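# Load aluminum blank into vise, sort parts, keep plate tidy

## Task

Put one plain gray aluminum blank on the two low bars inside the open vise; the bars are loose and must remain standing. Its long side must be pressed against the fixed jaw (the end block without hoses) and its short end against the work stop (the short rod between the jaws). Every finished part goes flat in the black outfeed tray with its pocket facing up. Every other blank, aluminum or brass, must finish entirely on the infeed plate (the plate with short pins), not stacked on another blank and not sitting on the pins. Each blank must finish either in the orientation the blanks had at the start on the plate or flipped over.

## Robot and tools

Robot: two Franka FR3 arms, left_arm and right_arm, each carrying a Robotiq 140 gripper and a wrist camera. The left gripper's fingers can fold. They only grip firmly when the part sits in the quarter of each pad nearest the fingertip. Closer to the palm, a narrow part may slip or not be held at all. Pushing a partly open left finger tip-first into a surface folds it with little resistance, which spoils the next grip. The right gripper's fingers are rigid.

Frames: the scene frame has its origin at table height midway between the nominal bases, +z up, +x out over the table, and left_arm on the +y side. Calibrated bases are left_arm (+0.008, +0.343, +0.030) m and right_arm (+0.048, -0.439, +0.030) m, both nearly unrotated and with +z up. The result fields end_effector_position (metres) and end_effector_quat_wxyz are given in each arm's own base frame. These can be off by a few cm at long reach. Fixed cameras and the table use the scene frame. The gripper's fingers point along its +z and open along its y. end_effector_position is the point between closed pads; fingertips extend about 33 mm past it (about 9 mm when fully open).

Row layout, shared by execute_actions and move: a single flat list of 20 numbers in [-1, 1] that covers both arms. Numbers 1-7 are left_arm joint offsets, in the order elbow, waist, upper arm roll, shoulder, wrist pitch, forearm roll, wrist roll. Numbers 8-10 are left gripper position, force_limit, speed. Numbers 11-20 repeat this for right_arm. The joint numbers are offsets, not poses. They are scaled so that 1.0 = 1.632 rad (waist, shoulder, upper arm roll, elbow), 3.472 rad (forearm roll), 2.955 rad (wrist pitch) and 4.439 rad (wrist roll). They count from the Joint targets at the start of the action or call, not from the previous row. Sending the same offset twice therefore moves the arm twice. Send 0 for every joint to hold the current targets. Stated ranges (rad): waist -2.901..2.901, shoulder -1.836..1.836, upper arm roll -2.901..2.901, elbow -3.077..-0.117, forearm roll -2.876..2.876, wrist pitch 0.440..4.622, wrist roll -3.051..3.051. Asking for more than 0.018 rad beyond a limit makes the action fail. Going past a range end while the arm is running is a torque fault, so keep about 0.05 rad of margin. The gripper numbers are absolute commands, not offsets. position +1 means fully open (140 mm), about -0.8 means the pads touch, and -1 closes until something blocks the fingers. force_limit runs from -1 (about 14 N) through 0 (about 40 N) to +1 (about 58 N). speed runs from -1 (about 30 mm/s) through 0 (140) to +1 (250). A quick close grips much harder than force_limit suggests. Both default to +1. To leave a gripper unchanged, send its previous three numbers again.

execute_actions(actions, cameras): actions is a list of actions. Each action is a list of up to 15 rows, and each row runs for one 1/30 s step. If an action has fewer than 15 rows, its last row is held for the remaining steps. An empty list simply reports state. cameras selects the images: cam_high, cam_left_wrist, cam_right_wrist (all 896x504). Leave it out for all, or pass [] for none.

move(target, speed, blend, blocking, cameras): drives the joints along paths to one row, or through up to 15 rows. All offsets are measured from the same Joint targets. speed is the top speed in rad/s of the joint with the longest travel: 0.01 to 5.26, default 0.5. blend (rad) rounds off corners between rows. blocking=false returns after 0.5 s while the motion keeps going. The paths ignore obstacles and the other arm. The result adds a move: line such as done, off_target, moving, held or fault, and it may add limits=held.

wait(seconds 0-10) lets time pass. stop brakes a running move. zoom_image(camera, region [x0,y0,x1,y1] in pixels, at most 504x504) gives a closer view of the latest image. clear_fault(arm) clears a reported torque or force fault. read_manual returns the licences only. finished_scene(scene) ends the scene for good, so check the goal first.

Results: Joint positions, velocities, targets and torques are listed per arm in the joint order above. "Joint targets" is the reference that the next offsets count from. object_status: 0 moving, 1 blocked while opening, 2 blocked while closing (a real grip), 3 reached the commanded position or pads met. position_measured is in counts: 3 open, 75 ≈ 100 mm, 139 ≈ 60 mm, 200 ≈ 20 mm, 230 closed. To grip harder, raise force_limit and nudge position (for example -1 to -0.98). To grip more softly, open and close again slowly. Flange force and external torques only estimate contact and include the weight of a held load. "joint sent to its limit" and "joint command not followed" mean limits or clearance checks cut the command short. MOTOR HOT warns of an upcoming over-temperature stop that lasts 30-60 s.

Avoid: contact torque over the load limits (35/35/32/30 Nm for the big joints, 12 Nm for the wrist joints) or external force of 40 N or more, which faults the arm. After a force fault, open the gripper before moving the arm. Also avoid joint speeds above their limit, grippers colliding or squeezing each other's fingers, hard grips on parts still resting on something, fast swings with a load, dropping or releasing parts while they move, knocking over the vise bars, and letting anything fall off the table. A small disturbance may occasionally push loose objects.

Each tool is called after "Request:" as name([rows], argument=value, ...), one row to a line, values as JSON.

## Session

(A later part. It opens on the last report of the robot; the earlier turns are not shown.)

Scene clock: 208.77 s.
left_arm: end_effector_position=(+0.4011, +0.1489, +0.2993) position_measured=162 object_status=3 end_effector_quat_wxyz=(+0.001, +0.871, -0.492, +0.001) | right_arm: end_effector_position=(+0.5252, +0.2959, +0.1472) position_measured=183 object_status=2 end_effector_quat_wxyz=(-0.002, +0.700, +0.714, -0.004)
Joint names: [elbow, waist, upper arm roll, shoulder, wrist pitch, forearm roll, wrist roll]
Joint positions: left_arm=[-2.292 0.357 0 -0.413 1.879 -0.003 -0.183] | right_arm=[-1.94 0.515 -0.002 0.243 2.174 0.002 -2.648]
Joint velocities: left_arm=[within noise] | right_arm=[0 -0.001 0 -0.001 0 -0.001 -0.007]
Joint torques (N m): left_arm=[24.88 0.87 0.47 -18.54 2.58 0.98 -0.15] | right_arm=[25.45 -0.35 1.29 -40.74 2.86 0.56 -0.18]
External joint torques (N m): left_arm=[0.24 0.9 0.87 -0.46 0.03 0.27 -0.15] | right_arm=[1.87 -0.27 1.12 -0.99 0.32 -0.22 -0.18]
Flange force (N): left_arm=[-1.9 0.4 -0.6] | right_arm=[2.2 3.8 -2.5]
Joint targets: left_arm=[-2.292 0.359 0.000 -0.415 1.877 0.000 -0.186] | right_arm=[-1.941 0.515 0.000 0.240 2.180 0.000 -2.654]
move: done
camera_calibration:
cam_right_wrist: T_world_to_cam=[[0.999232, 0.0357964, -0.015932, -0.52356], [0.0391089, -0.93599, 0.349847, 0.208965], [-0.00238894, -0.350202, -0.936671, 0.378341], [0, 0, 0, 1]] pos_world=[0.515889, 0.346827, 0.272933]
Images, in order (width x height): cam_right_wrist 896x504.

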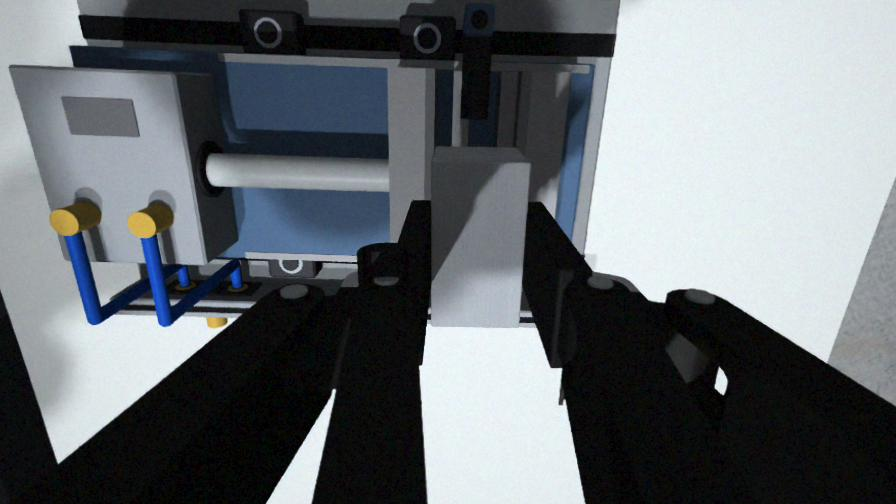

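Request:
move([
  [0,0,0,0,0,0,0,-0.261,-1,-1,-0.0029,0.0040,0,0.0216,0.0136,0,0.0007,-1,-1,-1],
  [0,0,0,0,0,0,0,-0.261,-1,-1,-0.0146,0.0040,0,0.0413,0.0309,0,0.0007,-1,-1,-1],
], speed=[0.1, 0.06], cameras=["cam_right_wrist"])

Request:
zoom_image(camera="cam_right_wrist", region=[380, 50, 600, 200])

Request:
zoom_image(camera="cam_right_wrist", region=[400, 270, 580, 370])

Scene clock: 239.60 s.
left_arm: end_effector_position=(+0.4010, +0.1489, +0.2993) position_measured=162 object_status=3 end_effector_quat_wxyz=(+0.001, +0.871, -0.492, +0.001) | right_arm: end_effector_position=(+0.5268, +0.3007, +0.1052) position_measured=183 object_status=2 end_effector_quat_wxyz=(-0.001, +0.698, +0.716, -0.003)
Joint names: [elbow, waist, upper arm roll, shoulder, wrist pitch, forearm roll, wrist roll]
Joint positions: left_arm=[-2.292 0.357 0 -0.413 1.879 -0.003 -0.183] | right_arm=[-1.964 0.52 -0.002 0.308 2.265 0.002 -2.65]
Joint velocities: left_arm=[within noise] | right_arm=[0 0 0.001 0.001 0.004 0.001 0.001]
Joint torques (N m): left_arm=[24.85 0.85 0.45 -18.55 2.59 0.97 -0.19] | right_arm=[24.69 0.08 1.31 -41.13 2.97 0.5 -0.06]
External joint torques (N m): left_arm=[0.19 0.91 0.89 -0.45 0.03 0.27 -0.19] | right_arm=[1.9 0.13 1.04 -0.15 0.43 -0.23 -0.06]
Flange force (N): left_arm=[-1.8 0.6 -0.5] | right_arm=[3.8 5.6 -0.7]
Joint targets: left_arm=[-2.292 0.359 0.000 -0.415 1.877 0.000 -0.186] | right_arm=[-1.965 0.522 0.000 0.307 2.271 0.000 -2.650]
move: done
camera_calibration:
cam_right_wrist: T_world_to_cam=[[0.998955, 0.0434113, -0.0143219, -0.528333], [0.0456789, -0.9359, 0.349292, 0.224757], [0.00175935, -0.349581, -0.936904, 0.338246], [0, 0, 0, 1]] pos_world=[0.516919, 0.35153, 0.230832]
Images, in order (width x height): cam_right_wrist 896x504.

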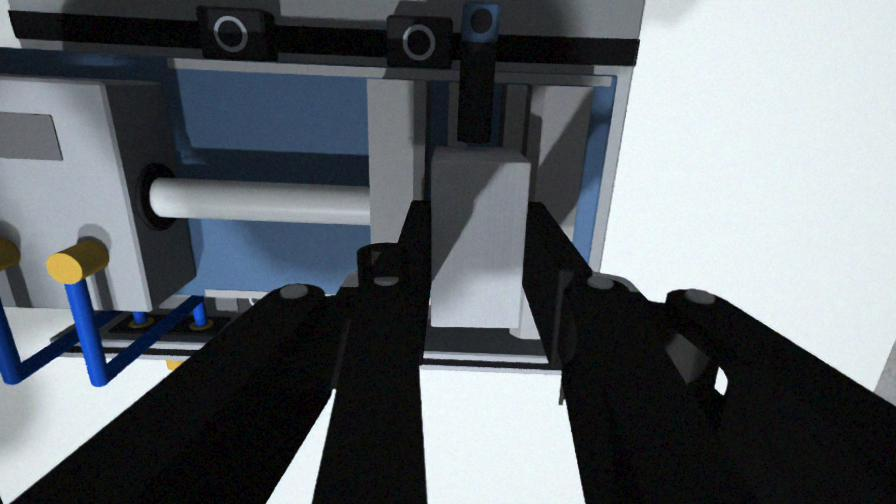

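Scaled by 2.291 from the camera's 896x504 image, which has a finer 1280x720 frame.

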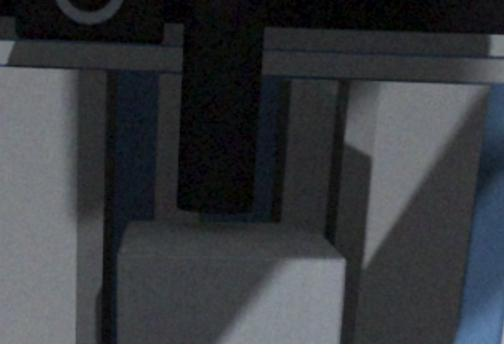

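Scaled by 2.800 from the camera's 896x504 image, which has a finer 1280x720 frame.

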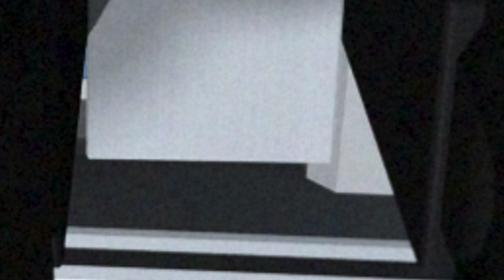

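Request:
move(target=[0,0,0,0,0,0,0,-0.261,-1,-1,0.002162,-0.000502,0,0.001439,-0.0004,0,-0.000185,-1,-1,-1], speed=0.05, cameras=[])

Request:
move(target=[0,0,0,0,0,0,0,-0.261,-1,-1,0.002162,-0.000502,0,0.001439,-0.0004,0,-0.000185,-1,-1,-1], speed=0.05, cameras=[])

Request:
move(target=[0,0,0,0,0,0,0,-0.261,-1,-1,0.002162,-0.000502,0,0.001439,-0.0004,0,-0.000185,-1,-1,-1], speed=0.05, cameras=[])

Scene clock: 250.80 s.
left_arm: end_effector_position=(+0.4010, +0.1489, +0.2993) position_measured=162 object_status=3 end_effector_quat_wxyz=(+0.001, +0.871, -0.492, +0.001) | right_arm: end_effector_position=(+0.5268, +0.3007, +0.1042) position_measured=183 object_status=2 end_effector_quat_wxyz=(-0.001, +0.698, +0.716, -0.004)
Joint names: [elbow, waist, upper arm roll, shoulder, wrist pitch, forearm roll, wrist roll]
Joint positions: left_arm=[-2.292 0.357 0 -0.413 1.879 -0.003 -0.183] | right_arm=[-1.964 0.52 -0.002 0.31 2.266 0.002 -2.65]
Joint velocities: within noise
Joint torques (N m): left_arm=[24.89 0.86 0.48 -18.57 2.61 0.96 -0.24] | right_arm=[25.39 -0.37 1.24 -40.95 2.68 0.51 -0.12]
External joint torques (N m): left_arm=[0.22 0.86 0.84 -0.46 0.04 0.26 -0.24] | right_arm=[2.53 -0.45 0.85 0.25 0.13 -0.22 -0.12]
Flange force (N): left_arm=[-1.6 0.5 -0.6] | right_arm=[4.9 9.6 -1.2]
Joint targets: left_arm=[-2.292 0.359 0.000 -0.415 1.877 0.000 -0.186] | right_arm=[-1.961 0.521 0.000 0.309 2.270 0.000 -2.651]
move: done
No camera images: "cameras" was empty.

Scene clock: 251.50 s.
left_arm: end_effector_position=(+0.4010, +0.1489, +0.2993) position_measured=162 object_status=3 end_effector_quat_wxyz=(+0.001, +0.871, -0.492, +0.001) | right_arm: end_effector_position=(+0.5279, +0.3013, +0.1044) position_measured=183 object_status=2 end_effector_quat_wxyz=(-0.001, +0.698, +0.716, -0.003)
Joint names: [elbow, waist, upper arm roll, shoulder, wrist pitch, forearm roll, wrist roll]
Joint positions: left_arm=[-2.292 0.357 0 -0.413 1.879 -0.003 -0.183] | right_arm=[-1.961 0.52 -0.002 0.312 2.266 0.002 -2.65]
Joint velocities: within noise
Joint torques (N m): left_arm=[24.92 0.84 0.58 -18.52 2.59 0.98 -0.19] | right_arm=[25.44 -0.33 1.28 -40.83 2.65 0.5 -0.17]
External joint torques (N m): left_arm=[0.26 0.88 0.99 -0.38 0.03 0.28 -0.19] | right_arm=[2.7 -0.27 1.02 0.22 0.12 -0.23 -0.17]
Flange force (N): left_arm=[-1.9 0.1 -0.6] | right_arm=[5.4 10.1 -1.4]
Joint targets: left_arm=[-2.292 0.359 0.000 -0.415 1.877 0.000 -0.186] | right_arm=[-1.958 0.520 0.000 0.312 2.269 0.000 -2.652]
move: done
No camera images: "cameras" was empty.

Scene clock: 252.20 s.
left_arm: end_effector_position=(+0.4010, +0.1489, +0.2993) position_measured=162 object_status=3 end_effector_quat_wxyz=(+0.001, +0.871, -0.492, +0.001) | right_arm: end_effector_position=(+0.5280, +0.3017, +0.1037) position_measured=183 object_status=2 end_effector_quat_wxyz=(-0.001, +0.698, +0.716, -0.004)
Joint names: [elbow, waist, upper arm roll, shoulder, wrist pitch, forearm roll, wrist roll]
Joint positions: left_arm=[-2.292 0.357 0 -0.413 1.879 -0.003 -0.183] | right_arm=[-1.959 0.52 -0.002 0.314 2.265 0.002 -2.65]
Joint velocities: within noise
Joint torques (N m): left_arm=[24.85 0.89 0.52 -18.63 2.6 0.96 -0.21] | right_arm=[26.53 -0.62 1.1 -41.02 3.14 0.49 -0.17]
External joint torques (N m): left_arm=[0.21 0.99 0.99 -0.57 0.04 0.26 -0.21] | right_arm=[3.8 -0.38 0.99 0.09 0.6 -0.23 -0.17]
Flange force (N): left_arm=[-2.1 0.8 -0.6] | right_arm=[6.9 13.2 -1.4]
Joint targets: left_arm=[-2.292 0.359 0.000 -0.415 1.877 0.000 -0.186] | right_arm=[-1.954 0.519 0.000 0.314 2.268 0.000 -2.653]
move: done
No camera images: "cameras" was empty.

Request:
move(target=[0,0,0,0,0,0,0,-0.261,-1,-1,0.00076,0.002144,0,0.000506,-0.00014,0,0.00079,-1,-1,-1], speed=0.05, cameras=[])

Request:
move(target=[0,0,0,0,0,0,0,-0.261,-1,-1,0.001245,0.000872,0,0.000828,-0.00023,0,0.000321,-1,-1,-1], speed=0.05, cameras=[])

Request:
move(target=[0,0,0,0,0,0,0,-0.261,-1,-1,0.001245,0.000872,0,0.000828,-0.00023,0,0.000321,-1,-1,-1], speed=0.05, cameras=["cam_right_wrist"])

Request:
zoom_image(camera="cam_right_wrist", region=[380, 50, 600, 200])

Scene clock: 259.03 s.
left_arm: end_effector_position=(+0.4010, +0.1489, +0.2993) position_measured=162 object_status=3 end_effector_quat_wxyz=(+0.001, +0.871, -0.492, +0.001) | right_arm: end_effector_position=(+0.5279, +0.3024, +0.1035) position_measured=183 object_status=2 end_effector_quat_wxyz=(-0.001, +0.697, +0.717, -0.004)
Joint names: [elbow, waist, upper arm roll, shoulder, wrist pitch, forearm roll, wrist roll]
Joint positions: left_arm=[-2.292 0.357 0 -0.413 1.879 -0.003 -0.183] | right_arm=[-1.957 0.521 -0.002 0.316 2.265 0.002 -2.65]
Joint velocities: within noise
Joint torques (N m): left_arm=[24.87 0.86 0.5 -18.55 2.61 0.96 -0.18] | right_arm=[26.12 0.17 1.06 -41.44 3.15 0.5 -0.04]
External joint torques (N m): left_arm=[0.16 0.81 0.8 -0.34 0.04 0.25 -0.18] | right_arm=[3.46 0.2 0.78 -0.43 0.63 -0.22 -0.03]
Flange force (N): left_arm=[-1.6 0.3 -0.4] | right_arm=[6.3 10.4 -1.8]
Joint targets: left_arm=[-2.292 0.359 0.000 -0.415 1.877 0.000 -0.186] | right_arm=[-1.953 0.523 0.000 0.315 2.267 0.000 -2.649]
move: done
No camera images: "cameras" was empty.

Scene clock: 259.73 s.
left_arm: end_effector_position=(+0.4010, +0.1489, +0.2993) position_measured=162 object_status=3 end_effector_quat_wxyz=(+0.001, +0.871, -0.492, +0.001) | right_arm: end_effector_position=(+0.5279, +0.3034, +0.1033) position_measured=183 object_status=2 end_effector_quat_wxyz=(-0.001, +0.697, +0.717, -0.004)
Joint names: [elbow, waist, upper arm roll, shoulder, wrist pitch, forearm roll, wrist roll]
Joint positions: left_arm=[-2.292 0.357 0 -0.413 1.879 -0.003 -0.183] | right_arm=[-1.956 0.523 -0.002 0.317 2.265 0.002 -2.65]
Joint velocities: within noise
Joint torques (N m): left_arm=[24.87 0.82 0.47 -18.51 2.6 0.96 -0.17] | right_arm=[26.38 0.03 1.09 -41.5 3.1 0.51 0.05]
External joint torques (N m): left_arm=[0.15 0.84 0.85 -0.34 0.03 0.26 -0.17] | right_arm=[3.64 0.03 0.78 -0.27 0.57 -0.21 0.05]
Flange force (N): left_arm=[-1.7 0.3 -0.4] | right_arm=[6.8 11.5 -1.8]
Joint targets: left_arm=[-2.292 0.359 0.000 -0.415 1.877 0.000 -0.186] | right_arm=[-1.951 0.524 0.000 0.316 2.266 0.000 -2.648]
move: done
No camera images: "cameras" was empty.

Scene clock: 260.43 s.
left_arm: end_effector_position=(+0.4010, +0.1489, +0.2993) position_measured=162 object_status=3 end_effector_quat_wxyz=(+0.001, +0.871, -0.492, +0.001) | right_arm: end_effector_position=(+0.5279, +0.3039, +0.1032) position_measured=183 object_status=2 end_effector_quat_wxyz=(-0.001, +0.697, +0.717, -0.004)
Joint names: [elbow, waist, upper arm roll, shoulder, wrist pitch, forearm roll, wrist roll]
Joint positions: left_arm=[-2.292 0.357 0 -0.413 1.879 -0.003 -0.183] | right_arm=[-1.954 0.524 -0.002 0.318 2.263 0.001 -2.65]
Joint velocities: within noise
Joint torques (N m): left_arm=[24.88 0.85 0.51 -18.5 2.59 0.97 -0.16] | right_arm=[26.74 0.56 1.59 -41.61 3.2 0.51 0.09]
External joint torques (N m): left_arm=[0.25 0.82 0.82 -0.39 0.03 0.26 -0.16] | right_arm=[3.88 0.55 1.26 -0.15 0.65 -0.22 0.1]
Flange force (N): left_arm=[-1.7 0.2 -0.6] | right_arm=[8.2 12.1 -1.7]
Joint targets: left_arm=[-2.292 0.359 0.000 -0.415 1.877 0.000 -0.186] | right_arm=[-1.949 0.526 0.000 0.318 2.266 0.000 -2.647]
move: done
camera_calibration:
cam_right_wrist: T_world_to_cam=[[0.998808, 0.0462783, -0.0155065, -0.530267], [0.0487781, -0.935546, 0.349821, 0.226509], [0.00168209, -0.35016, -0.936688, 0.337779], [0, 0, 0, 1]] pos_world=[0.518018, 0.354726, 0.228933]
Images, in order (width x height): cam_right_wrist 896x504.

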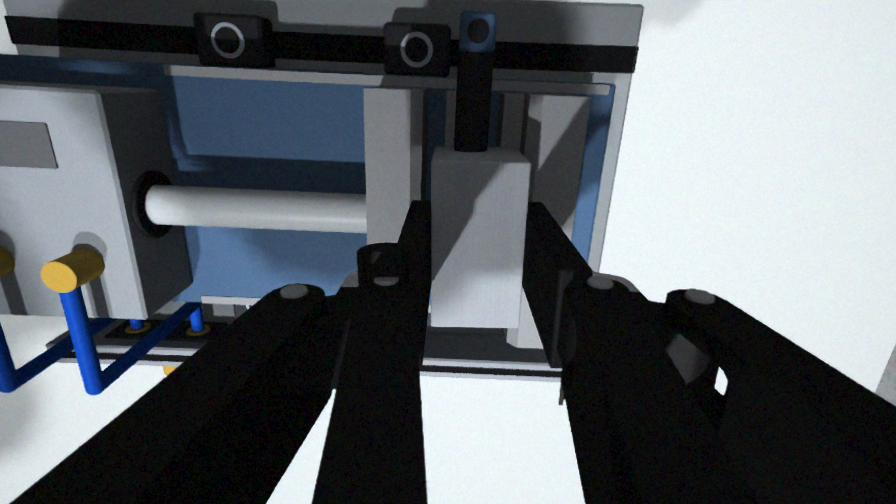

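Scaled by 2.291 from the camera's 896x504 image, which has a finer 1280x720 frame.

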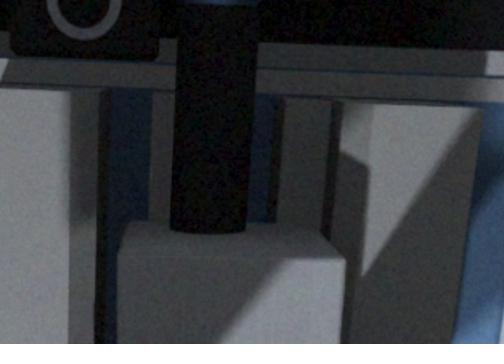

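Request:
move(target=[0,0,0,0,0,0,0,-0.261,-1,-1,0.001245,0.000872,0,0.000828,-0.00023,0,0.000321,-1,-1,-1], speed=0.05, cameras=[])

Request:
move(target=[0,0,0,0,0,0,0,-0.261,-1,-1,0.001245,0.000872,0,0.000828,-0.00023,0,0.000321,-1,-1,-1], speed=0.05, cameras=[])

Scene clock: 264.30 s.
left_arm: end_effector_position=(+0.4010, +0.1489, +0.2993) position_measured=162 object_status=3 end_effector_quat_wxyz=(+0.001, +0.871, -0.492, +0.001) | right_arm: end_effector_position=(+0.5279, +0.3039, +0.1032) position_measured=183 object_status=2 end_effector_quat_wxyz=(-0.001, +0.697, +0.717, -0.005)
Joint names: [elbow, waist, upper arm roll, shoulder, wrist pitch, forearm roll, wrist roll]
Joint positions: left_arm=[-2.292 0.357 0 -0.413 1.879 -0.003 -0.183] | right_arm=[-1.952 0.524 -0.002 0.32 2.261 0.001 -2.648]
Joint velocities: within noise
Joint torques (N m): left_arm=[24.87 0.86 0.53 -18.56 2.6 0.97 -0.2] | right_arm=[26.65 1.37 2.28 -41.41 3.41 0.73 0.09]
External joint torques (N m): left_arm=[0.19 0.88 0.92 -0.42 0.04 0.26 -0.2] | right_arm=[3.84 1.55 2.12 -0.04 0.86 0.01 0.09]
Flange force (N): left_arm=[-1.8 0.5 -0.5] | right_arm=[9.5 11.3 -1.0]
Joint targets: left_arm=[-2.292 0.359 0.000 -0.415 1.877 0.000 -0.186] | right_arm=[-1.947 0.527 0.000 0.319 2.265 0.000 -2.645]
move: done
No camera images: "cameras" was empty.

Scene clock: 265.00 s.
left_arm: end_effector_position=(+0.4010, +0.1489, +0.2993) position_measured=162 object_status=3 end_effector_quat_wxyz=(+0.001, +0.871, -0.492, +0.001) | right_arm: end_effector_position=(+0.5279, +0.3040, +0.1033) position_measured=183 object_status=2 end_effector_quat_wxyz=(-0.001, +0.697, +0.717, -0.005)
Joint names: [elbow, waist, upper arm roll, shoulder, wrist pitch, forearm roll, wrist roll]
Joint positions: left_arm=[-2.292 0.357 0 -0.413 1.879 -0.003 -0.183] | right_arm=[-1.95 0.524 -0.002 0.321 2.259 0 -2.647]
Joint velocities: within noise
Joint torques (N m): left_arm=[24.88 0.84 0.48 -18.5 2.6 0.97 -0.25] | right_arm=[26.88 2 2.61 -41.18 3.54 0.9 0.08]
External joint torques (N m): left_arm=[0.21 0.91 0.92 -0.39 0.04 0.27 -0.25] | right_arm=[4.18 2.12 2.39 0.12 1.03 0.18 0.08]
Flange force (N): left_arm=[-1.7 0.3 -0.5] | right_arm=[10.9 12.3 -0.7]
Joint targets: left_arm=[-2.292 0.359 0.000 -0.415 1.877 0.000 -0.186] | right_arm=[-1.945 0.529 0.000 0.320 2.264 0.000 -2.644]
move: done
No camera images: "cameras" was empty.

Request:
move(target=[0,0,0,0,0,0,0,-0.261,-1,-1,-0.00065,0,0,0.00133,0.0011,0,0,-1,-1,-1], speed=0.05, cameras=[])

Request:
move(target=[0,0,0,0,0,0,0,-0.261,-1,-1,-0.00065,0,0,0.00133,0.0011,0,0,-1,-1,-1], speed=0.05, cameras=[])

Scene clock: 268.80 s.
left_arm: end_effector_position=(+0.4010, +0.1489, +0.2993) position_measured=162 object_status=3 end_effector_quat_wxyz=(+0.001, +0.871, -0.492, +0.001) | right_arm: end_effector_position=(+0.5280, +0.3040, +0.1028) position_measured=183 object_status=2 end_effector_quat_wxyz=(-0.001, +0.697, +0.717, -0.006)
Joint names: [elbow, waist, upper arm roll, shoulder, wrist pitch, forearm roll, wrist roll]
Joint positions: left_arm=[-2.292 0.357 0 -0.413 1.879 -0.003 -0.183] | right_arm=[-1.949 0.525 -0.002 0.322 2.259 0 -2.647]
Joint velocities: within noise
Joint torques (N m): left_arm=[24.89 0.83 0.46 -18.52 2.61 0.96 -0.19] | right_arm=[25.61 1.85 2.63 -40.68 3.31 0.99 0.09]
External joint torques (N m): left_arm=[0.24 0.83 0.82 -0.42 0.05 0.26 -0.19] | right_arm=[2.83 1.96 2.4 0.74 0.78 0.27 0.1]
Flange force (N): left_arm=[-1.6 0.4 -0.6] | right_arm=[9.1 9.3 0.6]
Joint targets: left_arm=[-2.292 0.359 0.000 -0.415 1.877 0.000 -0.186] | right_arm=[-1.946 0.529 0.000 0.323 2.268 0.000 -2.644]
move: done
No camera images: "cameras" was empty.

Scene clock: 269.50 s.
left_arm: end_effector_position=(+0.4010, +0.1489, +0.2993) position_measured=162 object_status=3 end_effector_quat_wxyz=(+0.001, +0.871, -0.492, +0.001) | right_arm: end_effector_position=(+0.5280, +0.3040, +0.1026) position_measured=183 object_status=2 end_effector_quat_wxyz=(-0.001, +0.697, +0.717, -0.006)
Joint names: [elbow, waist, upper arm roll, shoulder, wrist pitch, forearm roll, wrist roll]
Joint positions: left_arm=[-2.292 0.357 0 -0.413 1.879 -0.003 -0.183] | right_arm=[-1.949 0.525 -0.002 0.322 2.259 -0.001 -2.647]
Joint velocities: within noise
Joint torques (N m): left_arm=[24.84 0.84 0.53 -18.53 2.61 0.96 -0.18] | right_arm=[25.06 1.88 2.65 -39.71 3.71 1.04 -0.02]
External joint torques (N m): left_arm=[0.08 0.87 0.92 -0.33 0.03 0.25 -0.18] | right_arm=[2.35 1.73 2.2 1.61 1.19 0.31 -0.02]
Flange force (N): left_arm=[-1.9 0.5 -0.2] | right_arm=[8.6 9.5 3.1]
Joint targets: left_arm=[-2.292 0.359 0.000 -0.415 1.877 0.000 -0.186] | right_arm=[-1.947 0.529 0.000 0.325 2.271 0.000 -2.644]
move: off_target (right_arm); right_arm: the wrist pitch is farthest, 0.012 rad from its target
No camera images: "cameras" was empty.

Request:
move([
  [0,0,0,0,0,0,0,-0.261,-1,-1,-0.001,-0.00131,0,-0.00301,-0.00111,0,-0.00048,-1,-1,-1],
  [0,0,0,0,0,0,0,-0.261,-1,-1,-0.001,-0.00131,0,-0.00301,-0.00111,0,-0.00048,-0.261,-1,-1],
  [0,0,0,0,0,0,0,-0.261,-1,-1,0.02015,-0.00131,0,-0.04646,-0.03683,0,-0.00048,-0.261,-1,-1],
  [0,0,0,0,0,0,0,-0.261,-1,-1,0.01819,-0.03606,0,-0.01865,-0.02038,0,-0.01328,-0.261,-1,-1],
], speed=[0.05, 0.05, 0.12, 0.15], cameras=["cam_right_wrist"])

Request:
zoom_image(camera="cam_right_wrist", region=[350, 30, 510, 190])

Request:
zoom_image(camera="cam_right_wrist", region=[370, 50, 570, 300])

Scene clock: 289.53 s.
left_arm: end_effector_position=(+0.4010, +0.1489, +0.2992) position_measured=162 object_status=3 end_effector_quat_wxyz=(+0.001, +0.871, -0.492, +0.001) | right_arm: end_effector_position=(+0.5481, +0.2780, +0.1297) position_measured=162 object_status=3 end_effector_quat_wxyz=(+0.000, +0.698, +0.716, -0.002)
Joint names: [elbow, waist, upper arm roll, shoulder, wrist pitch, forearm roll, wrist roll]
Joint positions: left_arm=[-2.292 0.357 0 -0.413 1.879 -0.003 -0.183] | right_arm=[-1.916 0.471 -0.001 0.294 2.206 -0.001 -2.697]
Joint velocities: left_arm=[within noise] | right_arm=[0.001 0.002 0.002 0.001 0.001 0 -0.006]
Joint torques (N m): left_arm=[24.89 0.86 0.54 -18.52 2.6 0.97 -0.15] | right_arm=[24.66 -0.38 1.07 -40.54 2.77 0.79 -0.29]
External joint torques (N m): left_arm=[0.2 0.91 0.95 -0.37 0.04 0.26 -0.15] | right_arm=[1.37 -0.61 0.57 0.5 0.24 0.02 -0.29]
Flange force (N): left_arm=[-1.9 0.2 -0.5] | right_arm=[2.1 6.5 -0.1]
Joint targets: left_arm=[-2.292 0.359 0.000 -0.415 1.877 0.000 -0.186] | right_arm=[-1.917 0.470 0.000 0.294 2.211 0.000 -2.703]
move: done
camera_calibration:
cam_right_wrist: T_world_to_cam=[[0.999009, 0.0431627, -0.0109033, -0.548613], [0.0442537, -0.936143, 0.348823, 0.194881], [0.00484908, -0.348959, -0.937125, 0.351383], [0, 0, 0, 1]] pos_world=[0.537741, 0.328735, 0.25533]
Images, in order (width x height): cam_right_wrist 896x504.

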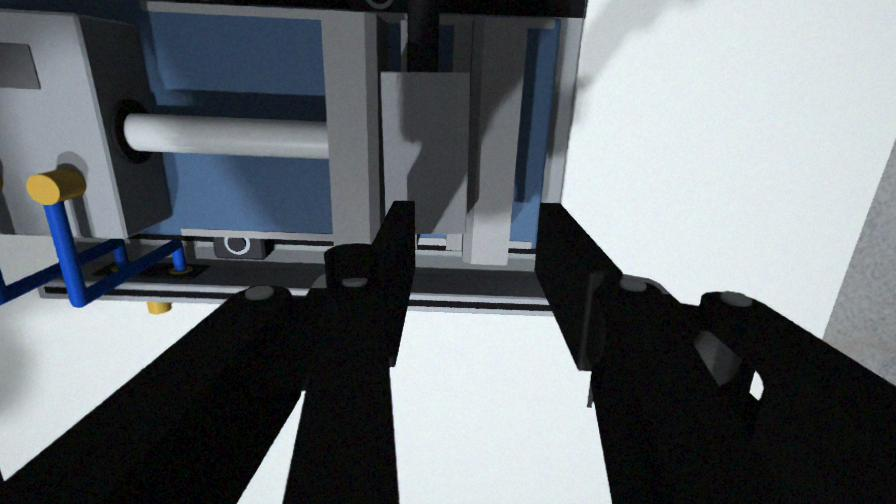

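Scaled by 3.150 from the camera's 896x504 image, which has a finer 1280x720 frame.

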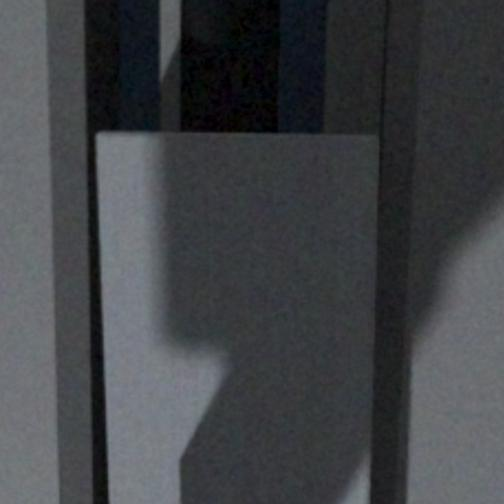

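Scaled by 2.016 from the camera's 896x504 image, which has a finer 1280x720 frame.

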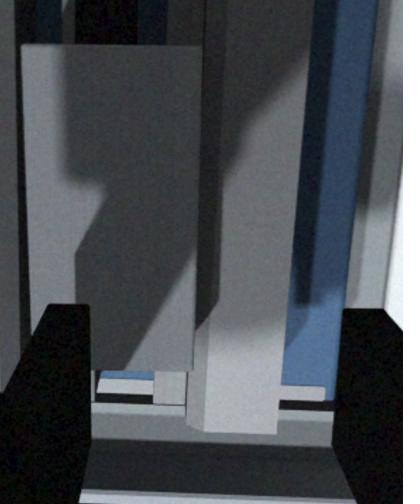

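Request:
zoom_image(camera="cam_right_wrist", region=[440, 20, 520, 120])

Request:
zoom_image(camera="cam_right_wrist", region=[430, 120, 530, 280])

Scaled by 5.040 from the camera's 896x504 image, which has a finer 1280x720 frame.

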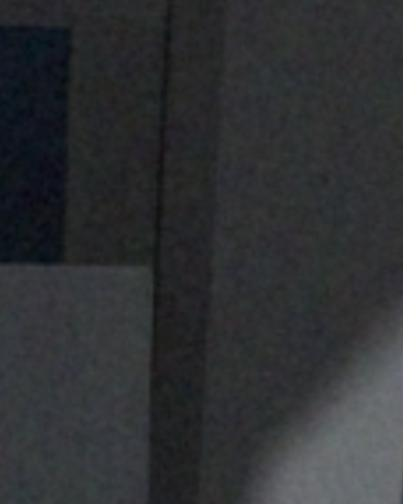

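Scaled by 3.150 from the camera's 896x504 image, which has a finer 1280x720 frame.

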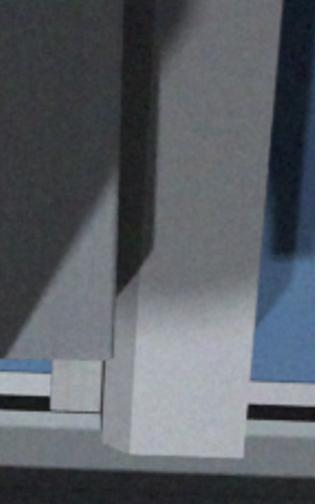

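Request:
zoom_image(camera="cam_right_wrist", region=[455, 20, 535, 65])

Request:
zoom_image(camera="cam_right_wrist", region=[455, 60, 535, 105])

Request:
zoom_image(camera="cam_right_wrist", region=[445, 190, 525, 235])

Request:
zoom_image(camera="cam_right_wrist", region=[445, 225, 525, 270])

Scaled by 6.300 from the camera's 896x504 image, which has a finer 1280x720 frame.

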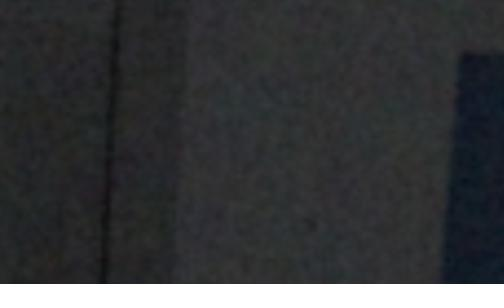

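Scaled by 6.300 from the camera's 896x504 image, which has a finer 1280x720 frame.

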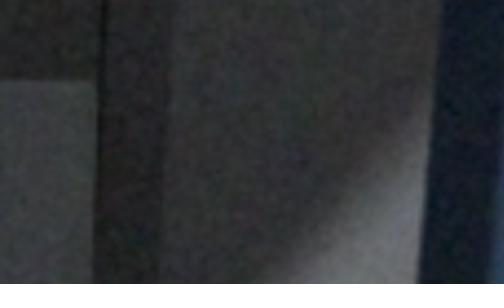

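Scaled by 6.300 from the camera's 896x504 image, which has a finer 1280x720 frame.

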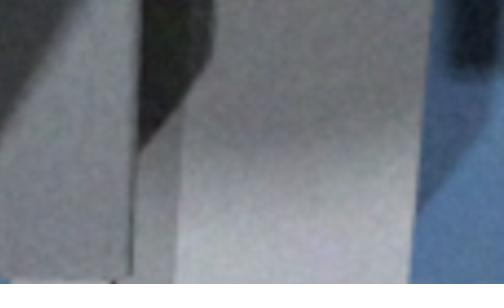

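Scaled by 6.300 from the camera's 896x504 image, which has a finer 1280x720 frame.

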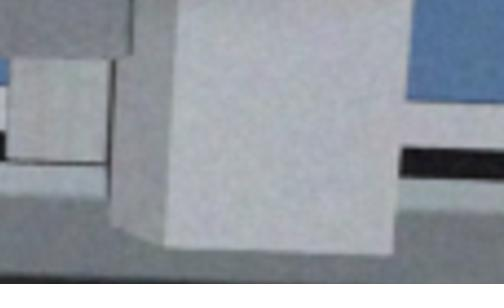

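Request:
move([
  [0,0,0,0,0,0,0,-0.261,-1,-1,-0.00987,0.03227,0,-0.01253,-0.00146,0,0.01162,-0.261,-1,-1],
  [0,0,0,0,0,0,0,-0.261,-1,-1,-0.0258,0.03227,0,0.01399,0.02196,0,0.01162,-0.261,-1,-1],
], speed=[0.12, 0.08], cameras=["cam_right_wrist"])

Request:
zoom_image(camera="cam_right_wrist", region=[380, 130, 580, 350])

Scene clock: 356.40 s.
left_arm: end_effector_position=(+0.4009, +0.1489, +0.2992) position_measured=162 object_status=3 end_effector_quat_wxyz=(+0.001, +0.871, -0.492, +0.001) | right_arm: end_effector_position=(+0.5289, +0.3035, +0.1035) position_measured=162 object_status=3 end_effector_quat_wxyz=(+0.000, +0.695, +0.719, -0.002)
Joint names: [elbow, waist, upper arm roll, shoulder, wrist pitch, forearm roll, wrist roll]
Joint positions: left_arm=[-2.292 0.357 0 -0.413 1.879 -0.003 -0.183] | right_arm=[-1.958 0.521 0 0.316 2.27 -0.001 -2.655]
Joint velocities: left_arm=[within noise] | right_arm=[0.001 0 0 0.001 0.005 -0.001 0.001]
Joint torques (N m): left_arm=[24.9 0.86 0.49 -18.47 2.61 0.96 -0.19] | right_arm=[23.99 -0.2 1.15 -40.38 2.75 0.75 0.11]
External joint torques (N m): left_arm=[0.29 0.86 0.85 -0.4 0.06 0.25 -0.19] | right_arm=[1.22 -0.05 0.95 0.84 0.2 0.03 0.11]
Flange force (N): left_arm=[-1.7 0.1 -0.6] | right_arm=[3.8 5.9 0.8]
Joint targets: left_arm=[-2.292 0.359 0.000 -0.415 1.877 0.000 -0.186] | right_arm=[-1.959 0.522 0.000 0.317 2.276 0.000 -2.651]
move: done
camera_calibration:
cam_right_wrist: T_world_to_cam=[[0.9986, 0.0518799, -0.0103345, -0.533444], [0.0522269, -0.93586, 0.34848, 0.224479], [0.00840746, -0.348532, -0.937259, 0.333918], [0, 0, 0, 1]] pos_world=[0.518166, 0.354137, 0.229229]
Images, in order (width x height): cam_right_wrist 896x504.

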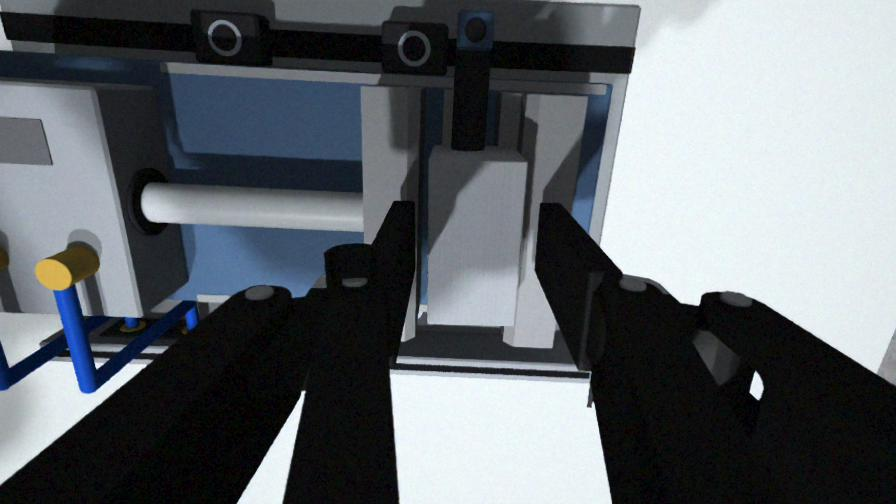

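Scaled by 2.291 from the camera's 896x504 image, which has a finer 1280x720 frame.

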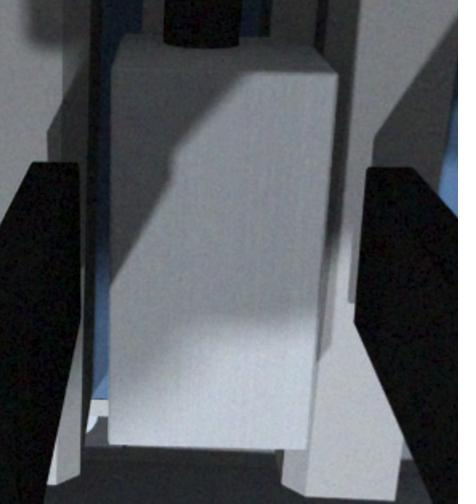

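Request:
move([
  [0,0,0,0,0,0,0,-0.261,-1,-1,0,0,0,0,0,0,0,-1,-1,-1],
  [0,0,0,0,0,0,0,-0.261,-1,-1,0.00109,0,0,-0.00222,-0.00183,0,0,-1,-1,-1],
], speed=[0.05, 0.03], cameras=[])

Scene clock: 362.90 s.
left_arm: end_effector_position=(+0.4009, +0.1489, +0.2992) position_measured=162 object_status=3 end_effector_quat_wxyz=(+0.001, +0.871, -0.492, +0.001) | right_arm: end_effector_position=(+0.5280, +0.3039, +0.1030) position_measured=182 object_status=2 end_effector_quat_wxyz=(-0.001, +0.695, +0.719, -0.002)
Joint names: [elbow, waist, upper arm roll, shoulder, wrist pitch, forearm roll, wrist roll]
Joint positions: left_arm=[-2.292 0.357 0 -0.413 1.879 -0.003 -0.183] | right_arm=[-1.959 0.522 0 0.316 2.27 0 -2.652]
Joint velocities: within noise
Joint torques (N m): left_arm=[24.87 0.87 0.43 -18.49 2.61 0.96 -0.19] | right_arm=[25.2 -0.3 1.17 -41.74 2.88 0.67 -0.01]
External joint torques (N m): left_arm=[0.15 0.93 0.87 -0.28 0.05 0.26 -0.19] | right_arm=[2.43 -0.42 0.73 -0.54 0.33 -0.05 -0.01]
Flange force (N): left_arm=[-1.8 0.1 -0.3] | right_arm=[3.7 7.1 -1.8]
Joint targets: left_arm=[-2.292 0.359 0.000 -0.415 1.877 0.000 -0.186] | right_arm=[-1.957 0.522 0.000 0.314 2.270 0.000 -2.651]
move: done
No camera images: "cameras" was empty.

Request:
move(target=[0,0,0,0,0,0,0,-0.261,-1,-1,0.00087,0,0,-0.00177,-0.00146,0,0,-1,-1,-1], speed=0.05, cameras=[])

Request:
move(target=[0,0,0,0,0,0,0,-0.261,-1,-1,0,0,0,0,0,0,0.00473,-1,-1,-1], speed=0.05, cameras=["cam_right_wrist"])

Scene clock: 366.17 s.
left_arm: end_effector_position=(+0.4009, +0.1489, +0.2992) position_measured=162 object_status=3 end_effector_quat_wxyz=(+0.001, +0.871, -0.492, +0.001) | right_arm: end_effector_position=(+0.5279, +0.3039, +0.1040) position_measured=182 object_status=2 end_effector_quat_wxyz=(+0.000, +0.695, +0.719, -0.002)
Joint names: [elbow, waist, upper arm roll, shoulder, wrist pitch, forearm roll, wrist roll]
Joint positions: left_arm=[-2.292 0.357 0 -0.413 1.879 -0.003 -0.183] | right_arm=[-1.959 0.522 0 0.314 2.269 0 -2.652]
Joint velocities: within noise
Joint torques (N m): left_arm=[24.88 0.86 0.55 -18.47 2.61 0.98 -0.19] | right_arm=[25.24 -0.29 1.04 -42.43 2.51 0.73 0.02]
External joint torques (N m): left_arm=[0.11 1 1.07 -0.23 0.03 0.28 -0.2] | right_arm=[2.5 -0.24 0.76 -1.3 -0.03 0 0.02]
Flange force (N): left_arm=[-2.1 0.0 -0.2] | right_arm=[3.3 5.9 -3.7]
Joint targets: left_arm=[-2.292 0.359 0.000 -0.415 1.877 0.000 -0.186] | right_arm=[-1.956 0.522 0.000 0.311 2.266 0.000 -2.651]
move: done
No camera images: "cameras" was empty.

Scene clock: 367.20 s.
left_arm: end_effector_position=(+0.4009, +0.1489, +0.2992) position_measured=162 object_status=3 end_effector_quat_wxyz=(+0.001, +0.871, -0.492, +0.001) | right_arm: end_effector_position=(+0.5280, +0.3039, +0.1042) position_measured=182 object_status=2 end_effector_quat_wxyz=(+0.000, +0.701, +0.713, -0.002)
Joint names: [elbow, waist, upper arm roll, shoulder, wrist pitch, forearm roll, wrist roll]
Joint positions: left_arm=[-2.292 0.357 0 -0.413 1.879 -0.003 -0.183] | right_arm=[-1.959 0.522 0 0.314 2.269 0 -2.635]
Joint velocities: left_arm=[within noise] | right_arm=[0 0 -0.001 -0.001 0 0 0.006]
Joint torques (N m): left_arm=[24.87 0.82 0.49 -18.5 2.62 0.96 -0.17] | right_arm=[25.17 -0.3 1.16 -42.28 2.49 0.77 0.12]
External joint torques (N m): left_arm=[0.31 0.91 0.95 -0.56 0.08 0.26 -0.17] | right_arm=[2.3 -0.15 0.96 -0.98 -0.07 0.04 0.12]
Flange force (N): left_arm=[-1.9 0.5 -0.7] | right_arm=[3.8 5.7 -3.2]
Joint targets: left_arm=[-2.292 0.359 0.000 -0.415 1.877 0.000 -0.186] | right_arm=[-1.956 0.522 0.000 0.311 2.266 0.000 -2.630]
move: done
camera_calibration:
cam_right_wrist: T_world_to_cam=[[0.999377, 0.0335137, -0.0111059, -0.527228], [0.0352826, -0.936588, 0.348652, 0.233793], [0.00128294, -0.348826, -0.937187, 0.338563], [0, 0, 0, 1]] pos_world=[0.518216, 0.354737, 0.229929]
Images, in order (width x height): cam_right_wrist 896x504.

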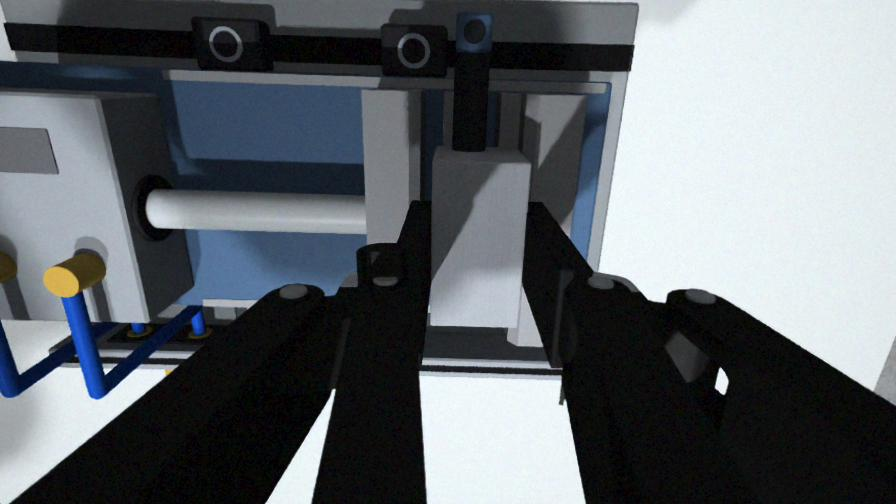

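Request:
move(target=[0,0,0,0,0,0,0,-0.261,-1,-1,0.002162,-0.000502,0,0.001439,-0.0004,0,0.0014,-1,-1,-1], speed=0.05, cameras=[])

Request:
move(target=[0,0,0,0,0,0,0,-0.261,-1,-1,0.002162,-0.000502,0,0.001439,-0.0004,0,-0.000185,-1,-1,-1], speed=0.05, cameras=["cam_right_wrist"])

Request:
zoom_image(camera="cam_right_wrist", region=[400, 50, 600, 200])

Scene clock: 371.23 s.
left_arm: end_effector_position=(+0.4009, +0.1489, +0.2992) position_measured=162 object_status=3 end_effector_quat_wxyz=(+0.001, +0.871, -0.492, +0.001) | right_arm: end_effector_position=(+0.5282, +0.3040, +0.1049) position_measured=183 object_status=2 end_effector_quat_wxyz=(-0.001, +0.704, +0.711, -0.002)
Joint names: [elbow, waist, upper arm roll, shoulder, wrist pitch, forearm roll, wrist roll]
Joint positions: left_arm=[-2.292 0.357 0 -0.413 1.879 -0.003 -0.183] | right_arm=[-1.957 0.522 0 0.314 2.266 0 -2.629]
Joint velocities: left_arm=[within noise] | right_arm=[0 0 0.001 0.001 -0.003 0 0.006]
Joint torques (N m): left_arm=[24.89 0.8 0.54 -18.51 2.62 0.96 -0.17] | right_arm=[26.15 -0.16 1.68 -41.56 2.7 0.95 0.16]
External joint torques (N m): left_arm=[0.24 0.84 0.95 -0.39 0.06 0.25 -0.18] | right_arm=[3.38 0.02 1.51 -0.39 0.15 0.23 0.16]
Flange force (N): left_arm=[-1.8 0.2 -0.5] | right_arm=[7.1 10.4 -2.7]
Joint targets: left_arm=[-2.292 0.359 0.000 -0.415 1.877 0.000 -0.186] | right_arm=[-1.952 0.522 0.000 0.313 2.265 0.000 -2.624]
move: done
No camera images: "cameras" was empty.

Scene clock: 371.93 s.
left_arm: end_effector_position=(+0.4009, +0.1489, +0.2992) position_measured=162 object_status=3 end_effector_quat_wxyz=(+0.001, +0.871, -0.492, +0.001) | right_arm: end_effector_position=(+0.5284, +0.3040, +0.1049) position_measured=183 object_status=2 end_effector_quat_wxyz=(-0.001, +0.704, +0.710, -0.003)
Joint names: [elbow, waist, upper arm roll, shoulder, wrist pitch, forearm roll, wrist roll]
Joint positions: left_arm=[-2.292 0.357 0 -0.413 1.879 -0.003 -0.183] | right_arm=[-1.953 0.522 0 0.316 2.263 0 -2.628]
Joint velocities: within noise
Joint torques (N m): left_arm=[24.85 0.85 0.52 -18.46 2.62 0.97 -0.19] | right_arm=[26.13 -0.6 1.14 -41.16 3.01 0.74 0.12]
External joint torques (N m): left_arm=[0.13 0.86 0.89 -0.3 0.05 0.26 -0.19] | right_arm=[3.31 -0.59 0.81 0.12 0.46 0.02 0.13]
Flange force (N): left_arm=[-1.8 0.3 -0.3] | right_arm=[6.5 11.5 -1.3]
Joint targets: left_arm=[-2.292 0.359 0.000 -0.415 1.877 0.000 -0.186] | right_arm=[-1.949 0.521 0.000 0.315 2.264 0.000 -2.625]
move: done
camera_calibration:
cam_right_wrist: T_world_to_cam=[[0.999577, 0.0260175, -0.0129865, -0.525307], [0.0289166, -0.93644, 0.349633, 0.236812], [-0.00306446, -0.349861, -0.936797, 0.341858], [0, 0, 0, 1]] pos_world=[0.519285, 0.35503, 0.230632]
Images, in order (width x height): cam_right_wrist 896x504.

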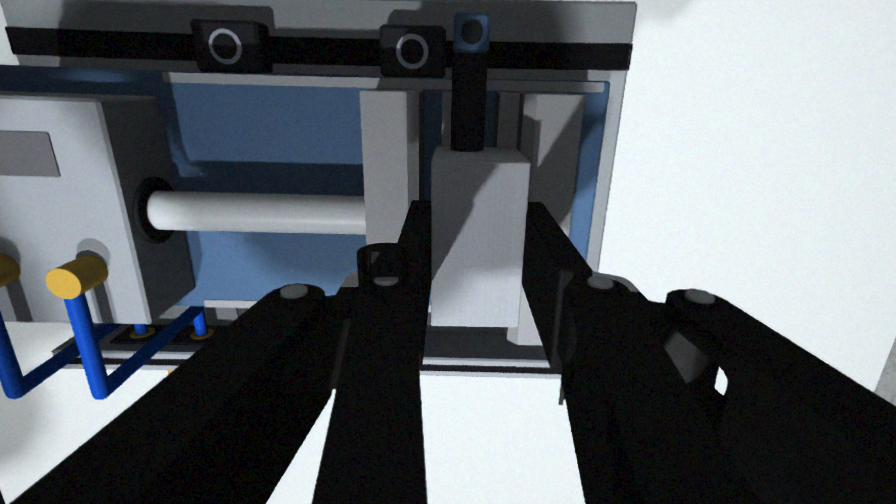

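Scaled by 2.520 from the camera's 896x504 image, which has a finer 1280x720 frame.

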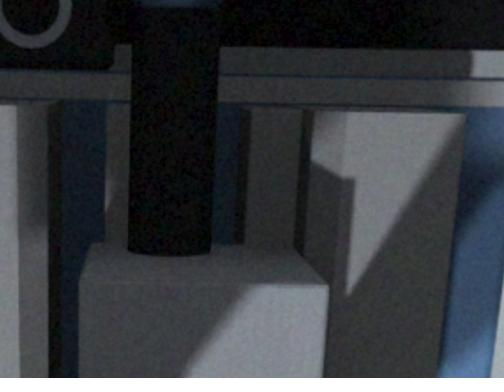

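Request:
move(target=[0,0,0,0,0,0,0,-0.261,-1,-1,0.002162,-0.000502,0,0.001439,-0.0004,0,-0.000185,-1,-1,-1], speed=0.05, cameras=[])

Request:
move(target=[0,0,0,0,0,0,0,-0.261,-1,-1,0.001245,0.000872,0,0.000828,-0.00023,0,0.000321,-1,-1,-1], speed=0.05, cameras=[])

Request:
move(target=[0,0,0,0,0,0,0,-0.261,-1,-1,0.001245,0.000872,0,0.000828,-0.00023,0,0.000321,-1,-1,-1], speed=0.05, cameras=[])

Scene clock: 377.03 s.
left_arm: end_effector_position=(+0.4009, +0.1489, +0.2992) position_measured=162 object_status=3 end_effector_quat_wxyz=(+0.001, +0.871, -0.492, +0.001) | right_arm: end_effector_position=(+0.5285, +0.3041, +0.1049) position_measured=183 object_status=2 end_effector_quat_wxyz=(-0.001, +0.704, +0.710, -0.004)
Joint names: [elbow, waist, upper arm roll, shoulder, wrist pitch, forearm roll, wrist roll]
Joint positions: left_arm=[-2.292 0.357 0 -0.413 1.879 -0.003 -0.183] | right_arm=[-1.95 0.522 0 0.318 2.259 0 -2.628]
Joint velocities: within noise
Joint torques (N m): left_arm=[24.89 0.85 0.53 -18.51 2.62 0.96 -0.17] | right_arm=[26.65 -1.25 0.59 -40.95 3.28 0.53 0.07]
External joint torques (N m): left_arm=[0.25 0.91 0.96 -0.43 0.06 0.26 -0.17] | right_arm=[3.67 -1.3 0.21 0.56 0.71 -0.21 0.07]
Flange force (N): left_arm=[-1.9 0.3 -0.5] | right_arm=[6.6 14.2 -0.4]
Joint targets: left_arm=[-2.292 0.359 0.000 -0.415 1.877 0.000 -0.186] | right_arm=[-1.945 0.520 0.000 0.318 2.262 0.000 -2.625]
move: done
No camera images: "cameras" was empty.

Scene clock: 377.73 s.
left_arm: end_effector_position=(+0.4009, +0.1489, +0.2992) position_measured=162 object_status=3 end_effector_quat_wxyz=(+0.001, +0.871, -0.492, +0.001) | right_arm: end_effector_position=(+0.5286, +0.3041, +0.1048) position_measured=183 object_status=2 end_effector_quat_wxyz=(-0.001, +0.704, +0.710, -0.005)
Joint names: [elbow, waist, upper arm roll, shoulder, wrist pitch, forearm roll, wrist roll]
Joint positions: left_arm=[-2.292 0.357 0 -0.413 1.879 -0.003 -0.183] | right_arm=[-1.948 0.522 0 0.319 2.257 0 -2.627]
Joint velocities: within noise
Joint torques (N m): left_arm=[24.82 0.91 0.51 -18.52 2.62 0.95 -0.2] | right_arm=[26.48 -0.5 0.88 -40.96 3.42 0.66 0.03]
External joint torques (N m): left_arm=[0.04 0.93 0.89 -0.25 0.04 0.24 -0.2] | right_arm=[3.6 -0.49 0.56 0.48 0.88 -0.07 0.03]
Flange force (N): left_arm=[-1.8 0.3 -0.1] | right_arm=[7.1 13.0 -0.1]
Joint targets: left_arm=[-2.292 0.359 0.000 -0.415 1.877 0.000 -0.186] | right_arm=[-1.943 0.521 0.000 0.319 2.262 0.000 -2.624]
move: done
No camera images: "cameras" was empty.

Scene clock: 378.43 s.
left_arm: end_effector_position=(+0.4009, +0.1489, +0.2992) position_measured=162 object_status=3 end_effector_quat_wxyz=(+0.001, +0.871, -0.492, +0.001) | right_arm: end_effector_position=(+0.5287, +0.3042, +0.1048) position_measured=183 object_status=2 end_effector_quat_wxyz=(-0.001, +0.705, +0.709, -0.005)
Joint names: [elbow, waist, upper arm roll, shoulder, wrist pitch, forearm roll, wrist roll]
Joint positions: left_arm=[-2.292 0.357 0 -0.413 1.879 -0.003 -0.183] | right_arm=[-1.946 0.522 0 0.32 2.256 0 -2.626]
Joint velocities: within noise
Joint torques (N m): left_arm=[24.83 0.84 0.5 -18.47 2.62 0.94 -0.17] | right_arm=[26.71 0.11 1.6 -40.86 3.56 0.83 0.11]
External joint torques (N m): left_arm=[0.06 0.86 0.88 -0.19 0.04 0.24 -0.17] | right_arm=[3.95 0.11 1.26 0.46 1.04 0.1 0.11]
Flange force (N): left_arm=[-1.7 0.1 -0.1] | right_arm=[8.8 13.5 -0.1]
Joint targets: left_arm=[-2.292 0.359 0.000 -0.415 1.877 0.000 -0.186] | right_arm=[-1.941 0.523 0.000 0.320 2.261 0.000 -2.623]
move: done
No camera images: "cameras" was empty.

Request:
move(target=[0,0,0,0,0,0,0,-0.261,-1,-1,0.000165,0.00112,0,0.00011,-0.00003,0,0.00041,-1,-1,-1], speed=0.05, cameras=[])

Request:
move(target=[0,0,0,0,0,0,0,-0.261,-1,-1,-0.00065,0,0,0.00133,0.0011,0,0,-1,-1,-1], speed=0.05, cameras=[])

Request:
move(target=[0,0,0,0,0,0,0,-0.261,-1,-1,-0.00065,0,0,0.00133,0.0011,0,0,-1,-1,-1], speed=0.05, cameras=[])

Scene clock: 382.87 s.
left_arm: end_effector_position=(+0.4009, +0.1489, +0.2992) position_measured=162 object_status=3 end_effector_quat_wxyz=(+0.001, +0.871, -0.492, +0.001) | right_arm: end_effector_position=(+0.5287, +0.3042, +0.1047) position_measured=183 object_status=2 end_effector_quat_wxyz=(-0.001, +0.705, +0.709, -0.005)
Joint names: [elbow, waist, upper arm roll, shoulder, wrist pitch, forearm roll, wrist roll]
Joint positions: left_arm=[-2.292 0.357 0 -0.413 1.879 -0.003 -0.183] | right_arm=[-1.946 0.522 0 0.321 2.255 0 -2.624]
Joint velocities: within noise
Joint torques (N m): left_arm=[24.86 0.84 0.48 -18.46 2.62 0.97 -0.19] | right_arm=[26.51 0.72 1.61 -41.02 3.61 0.97 0.15]
External joint torques (N m): left_arm=[0.12 0.82 0.82 -0.23 0.05 0.26 -0.19] | right_arm=[3.63 0.79 1.32 0.45 1.07 0.24 0.15]
Flange force (N): left_arm=[-1.6 0.1 -0.2] | right_arm=[8.8 11.9 0.2]
Joint targets: left_arm=[-2.292 0.359 0.000 -0.415 1.877 0.000 -0.186] | right_arm=[-1.941 0.525 0.000 0.321 2.261 0.000 -2.621]
move: done
No camera images: "cameras" was empty.

Scene clock: 383.57 s.
left_arm: end_effector_position=(+0.4009, +0.1489, +0.2992) position_measured=162 object_status=3 end_effector_quat_wxyz=(+0.001, +0.871, -0.492, +0.001) | right_arm: end_effector_position=(+0.5287, +0.3042, +0.1037) position_measured=183 object_status=2 end_effector_quat_wxyz=(-0.001, +0.705, +0.709, -0.006)
Joint names: [elbow, waist, upper arm roll, shoulder, wrist pitch, forearm roll, wrist roll]
Joint positions: left_arm=[-2.292 0.357 0 -0.413 1.879 -0.003 -0.183] | right_arm=[-1.945 0.522 0 0.322 2.256 0 -2.624]
Joint velocities: within noise
Joint torques (N m): left_arm=[24.86 0.85 0.5 -18.46 2.62 0.95 -0.24] | right_arm=[25.48 0.67 1.72 -41 3.26 0.95 0.1]
External joint torques (N m): left_arm=[0.18 0.78 0.78 -0.31 0.06 0.24 -0.24] | right_arm=[2.67 0.5 1.23 0.5 0.73 0.22 0.1]
Flange force (N): left_arm=[-1.4 0.2 -0.4] | right_arm=[6.8 9.2 0.3]
Joint targets: left_arm=[-2.292 0.359 0.000 -0.415 1.877 0.000 -0.186] | right_arm=[-1.942 0.525 0.000 0.323 2.264 0.000 -2.621]
move: done
No camera images: "cameras" was empty.

Scene clock: 384.27 s.
left_arm: end_effector_position=(+0.4009, +0.1489, +0.2992) position_measured=162 object_status=3 end_effector_quat_wxyz=(+0.001, +0.871, -0.492, +0.001) | right_arm: end_effector_position=(+0.5287, +0.3042, +0.1033) position_measured=183 object_status=2 end_effector_quat_wxyz=(-0.001, +0.705, +0.709, -0.006)
Joint names: [elbow, waist, upper arm roll, shoulder, wrist pitch, forearm roll, wrist roll]
Joint positions: left_arm=[-2.292 0.357 0 -0.413 1.879 -0.003 -0.183] | right_arm=[-1.945 0.522 0 0.323 2.257 0 -2.624]
Joint velocities: within noise
Joint torques (N m): left_arm=[24.86 0.85 0.5 -18.49 2.62 0.95 -0.16] | right_arm=[25.17 0.7 1.68 -40.25 3.6 0.92 0.08]
External joint torques (N m): left_arm=[0.17 0.92 0.94 -0.4 0.05 0.25 -0.16] | right_arm=[2.35 0.6 1.25 1.19 1.06 0.19 0.08]
Flange force (N): left_arm=[-1.9 0.4 -0.4] | right_arm=[6.9 9.3 2.2]
Joint targets: left_arm=[-2.292 0.359 0.000 -0.415 1.877 0.000 -0.186] | right_arm=[-1.943 0.525 0.000 0.325 2.267 0.000 -2.621]
move: off_target (right_arm); right_arm: the wrist pitch is farthest, 0.011 rad from its target
No camera images: "cameras" was empty.


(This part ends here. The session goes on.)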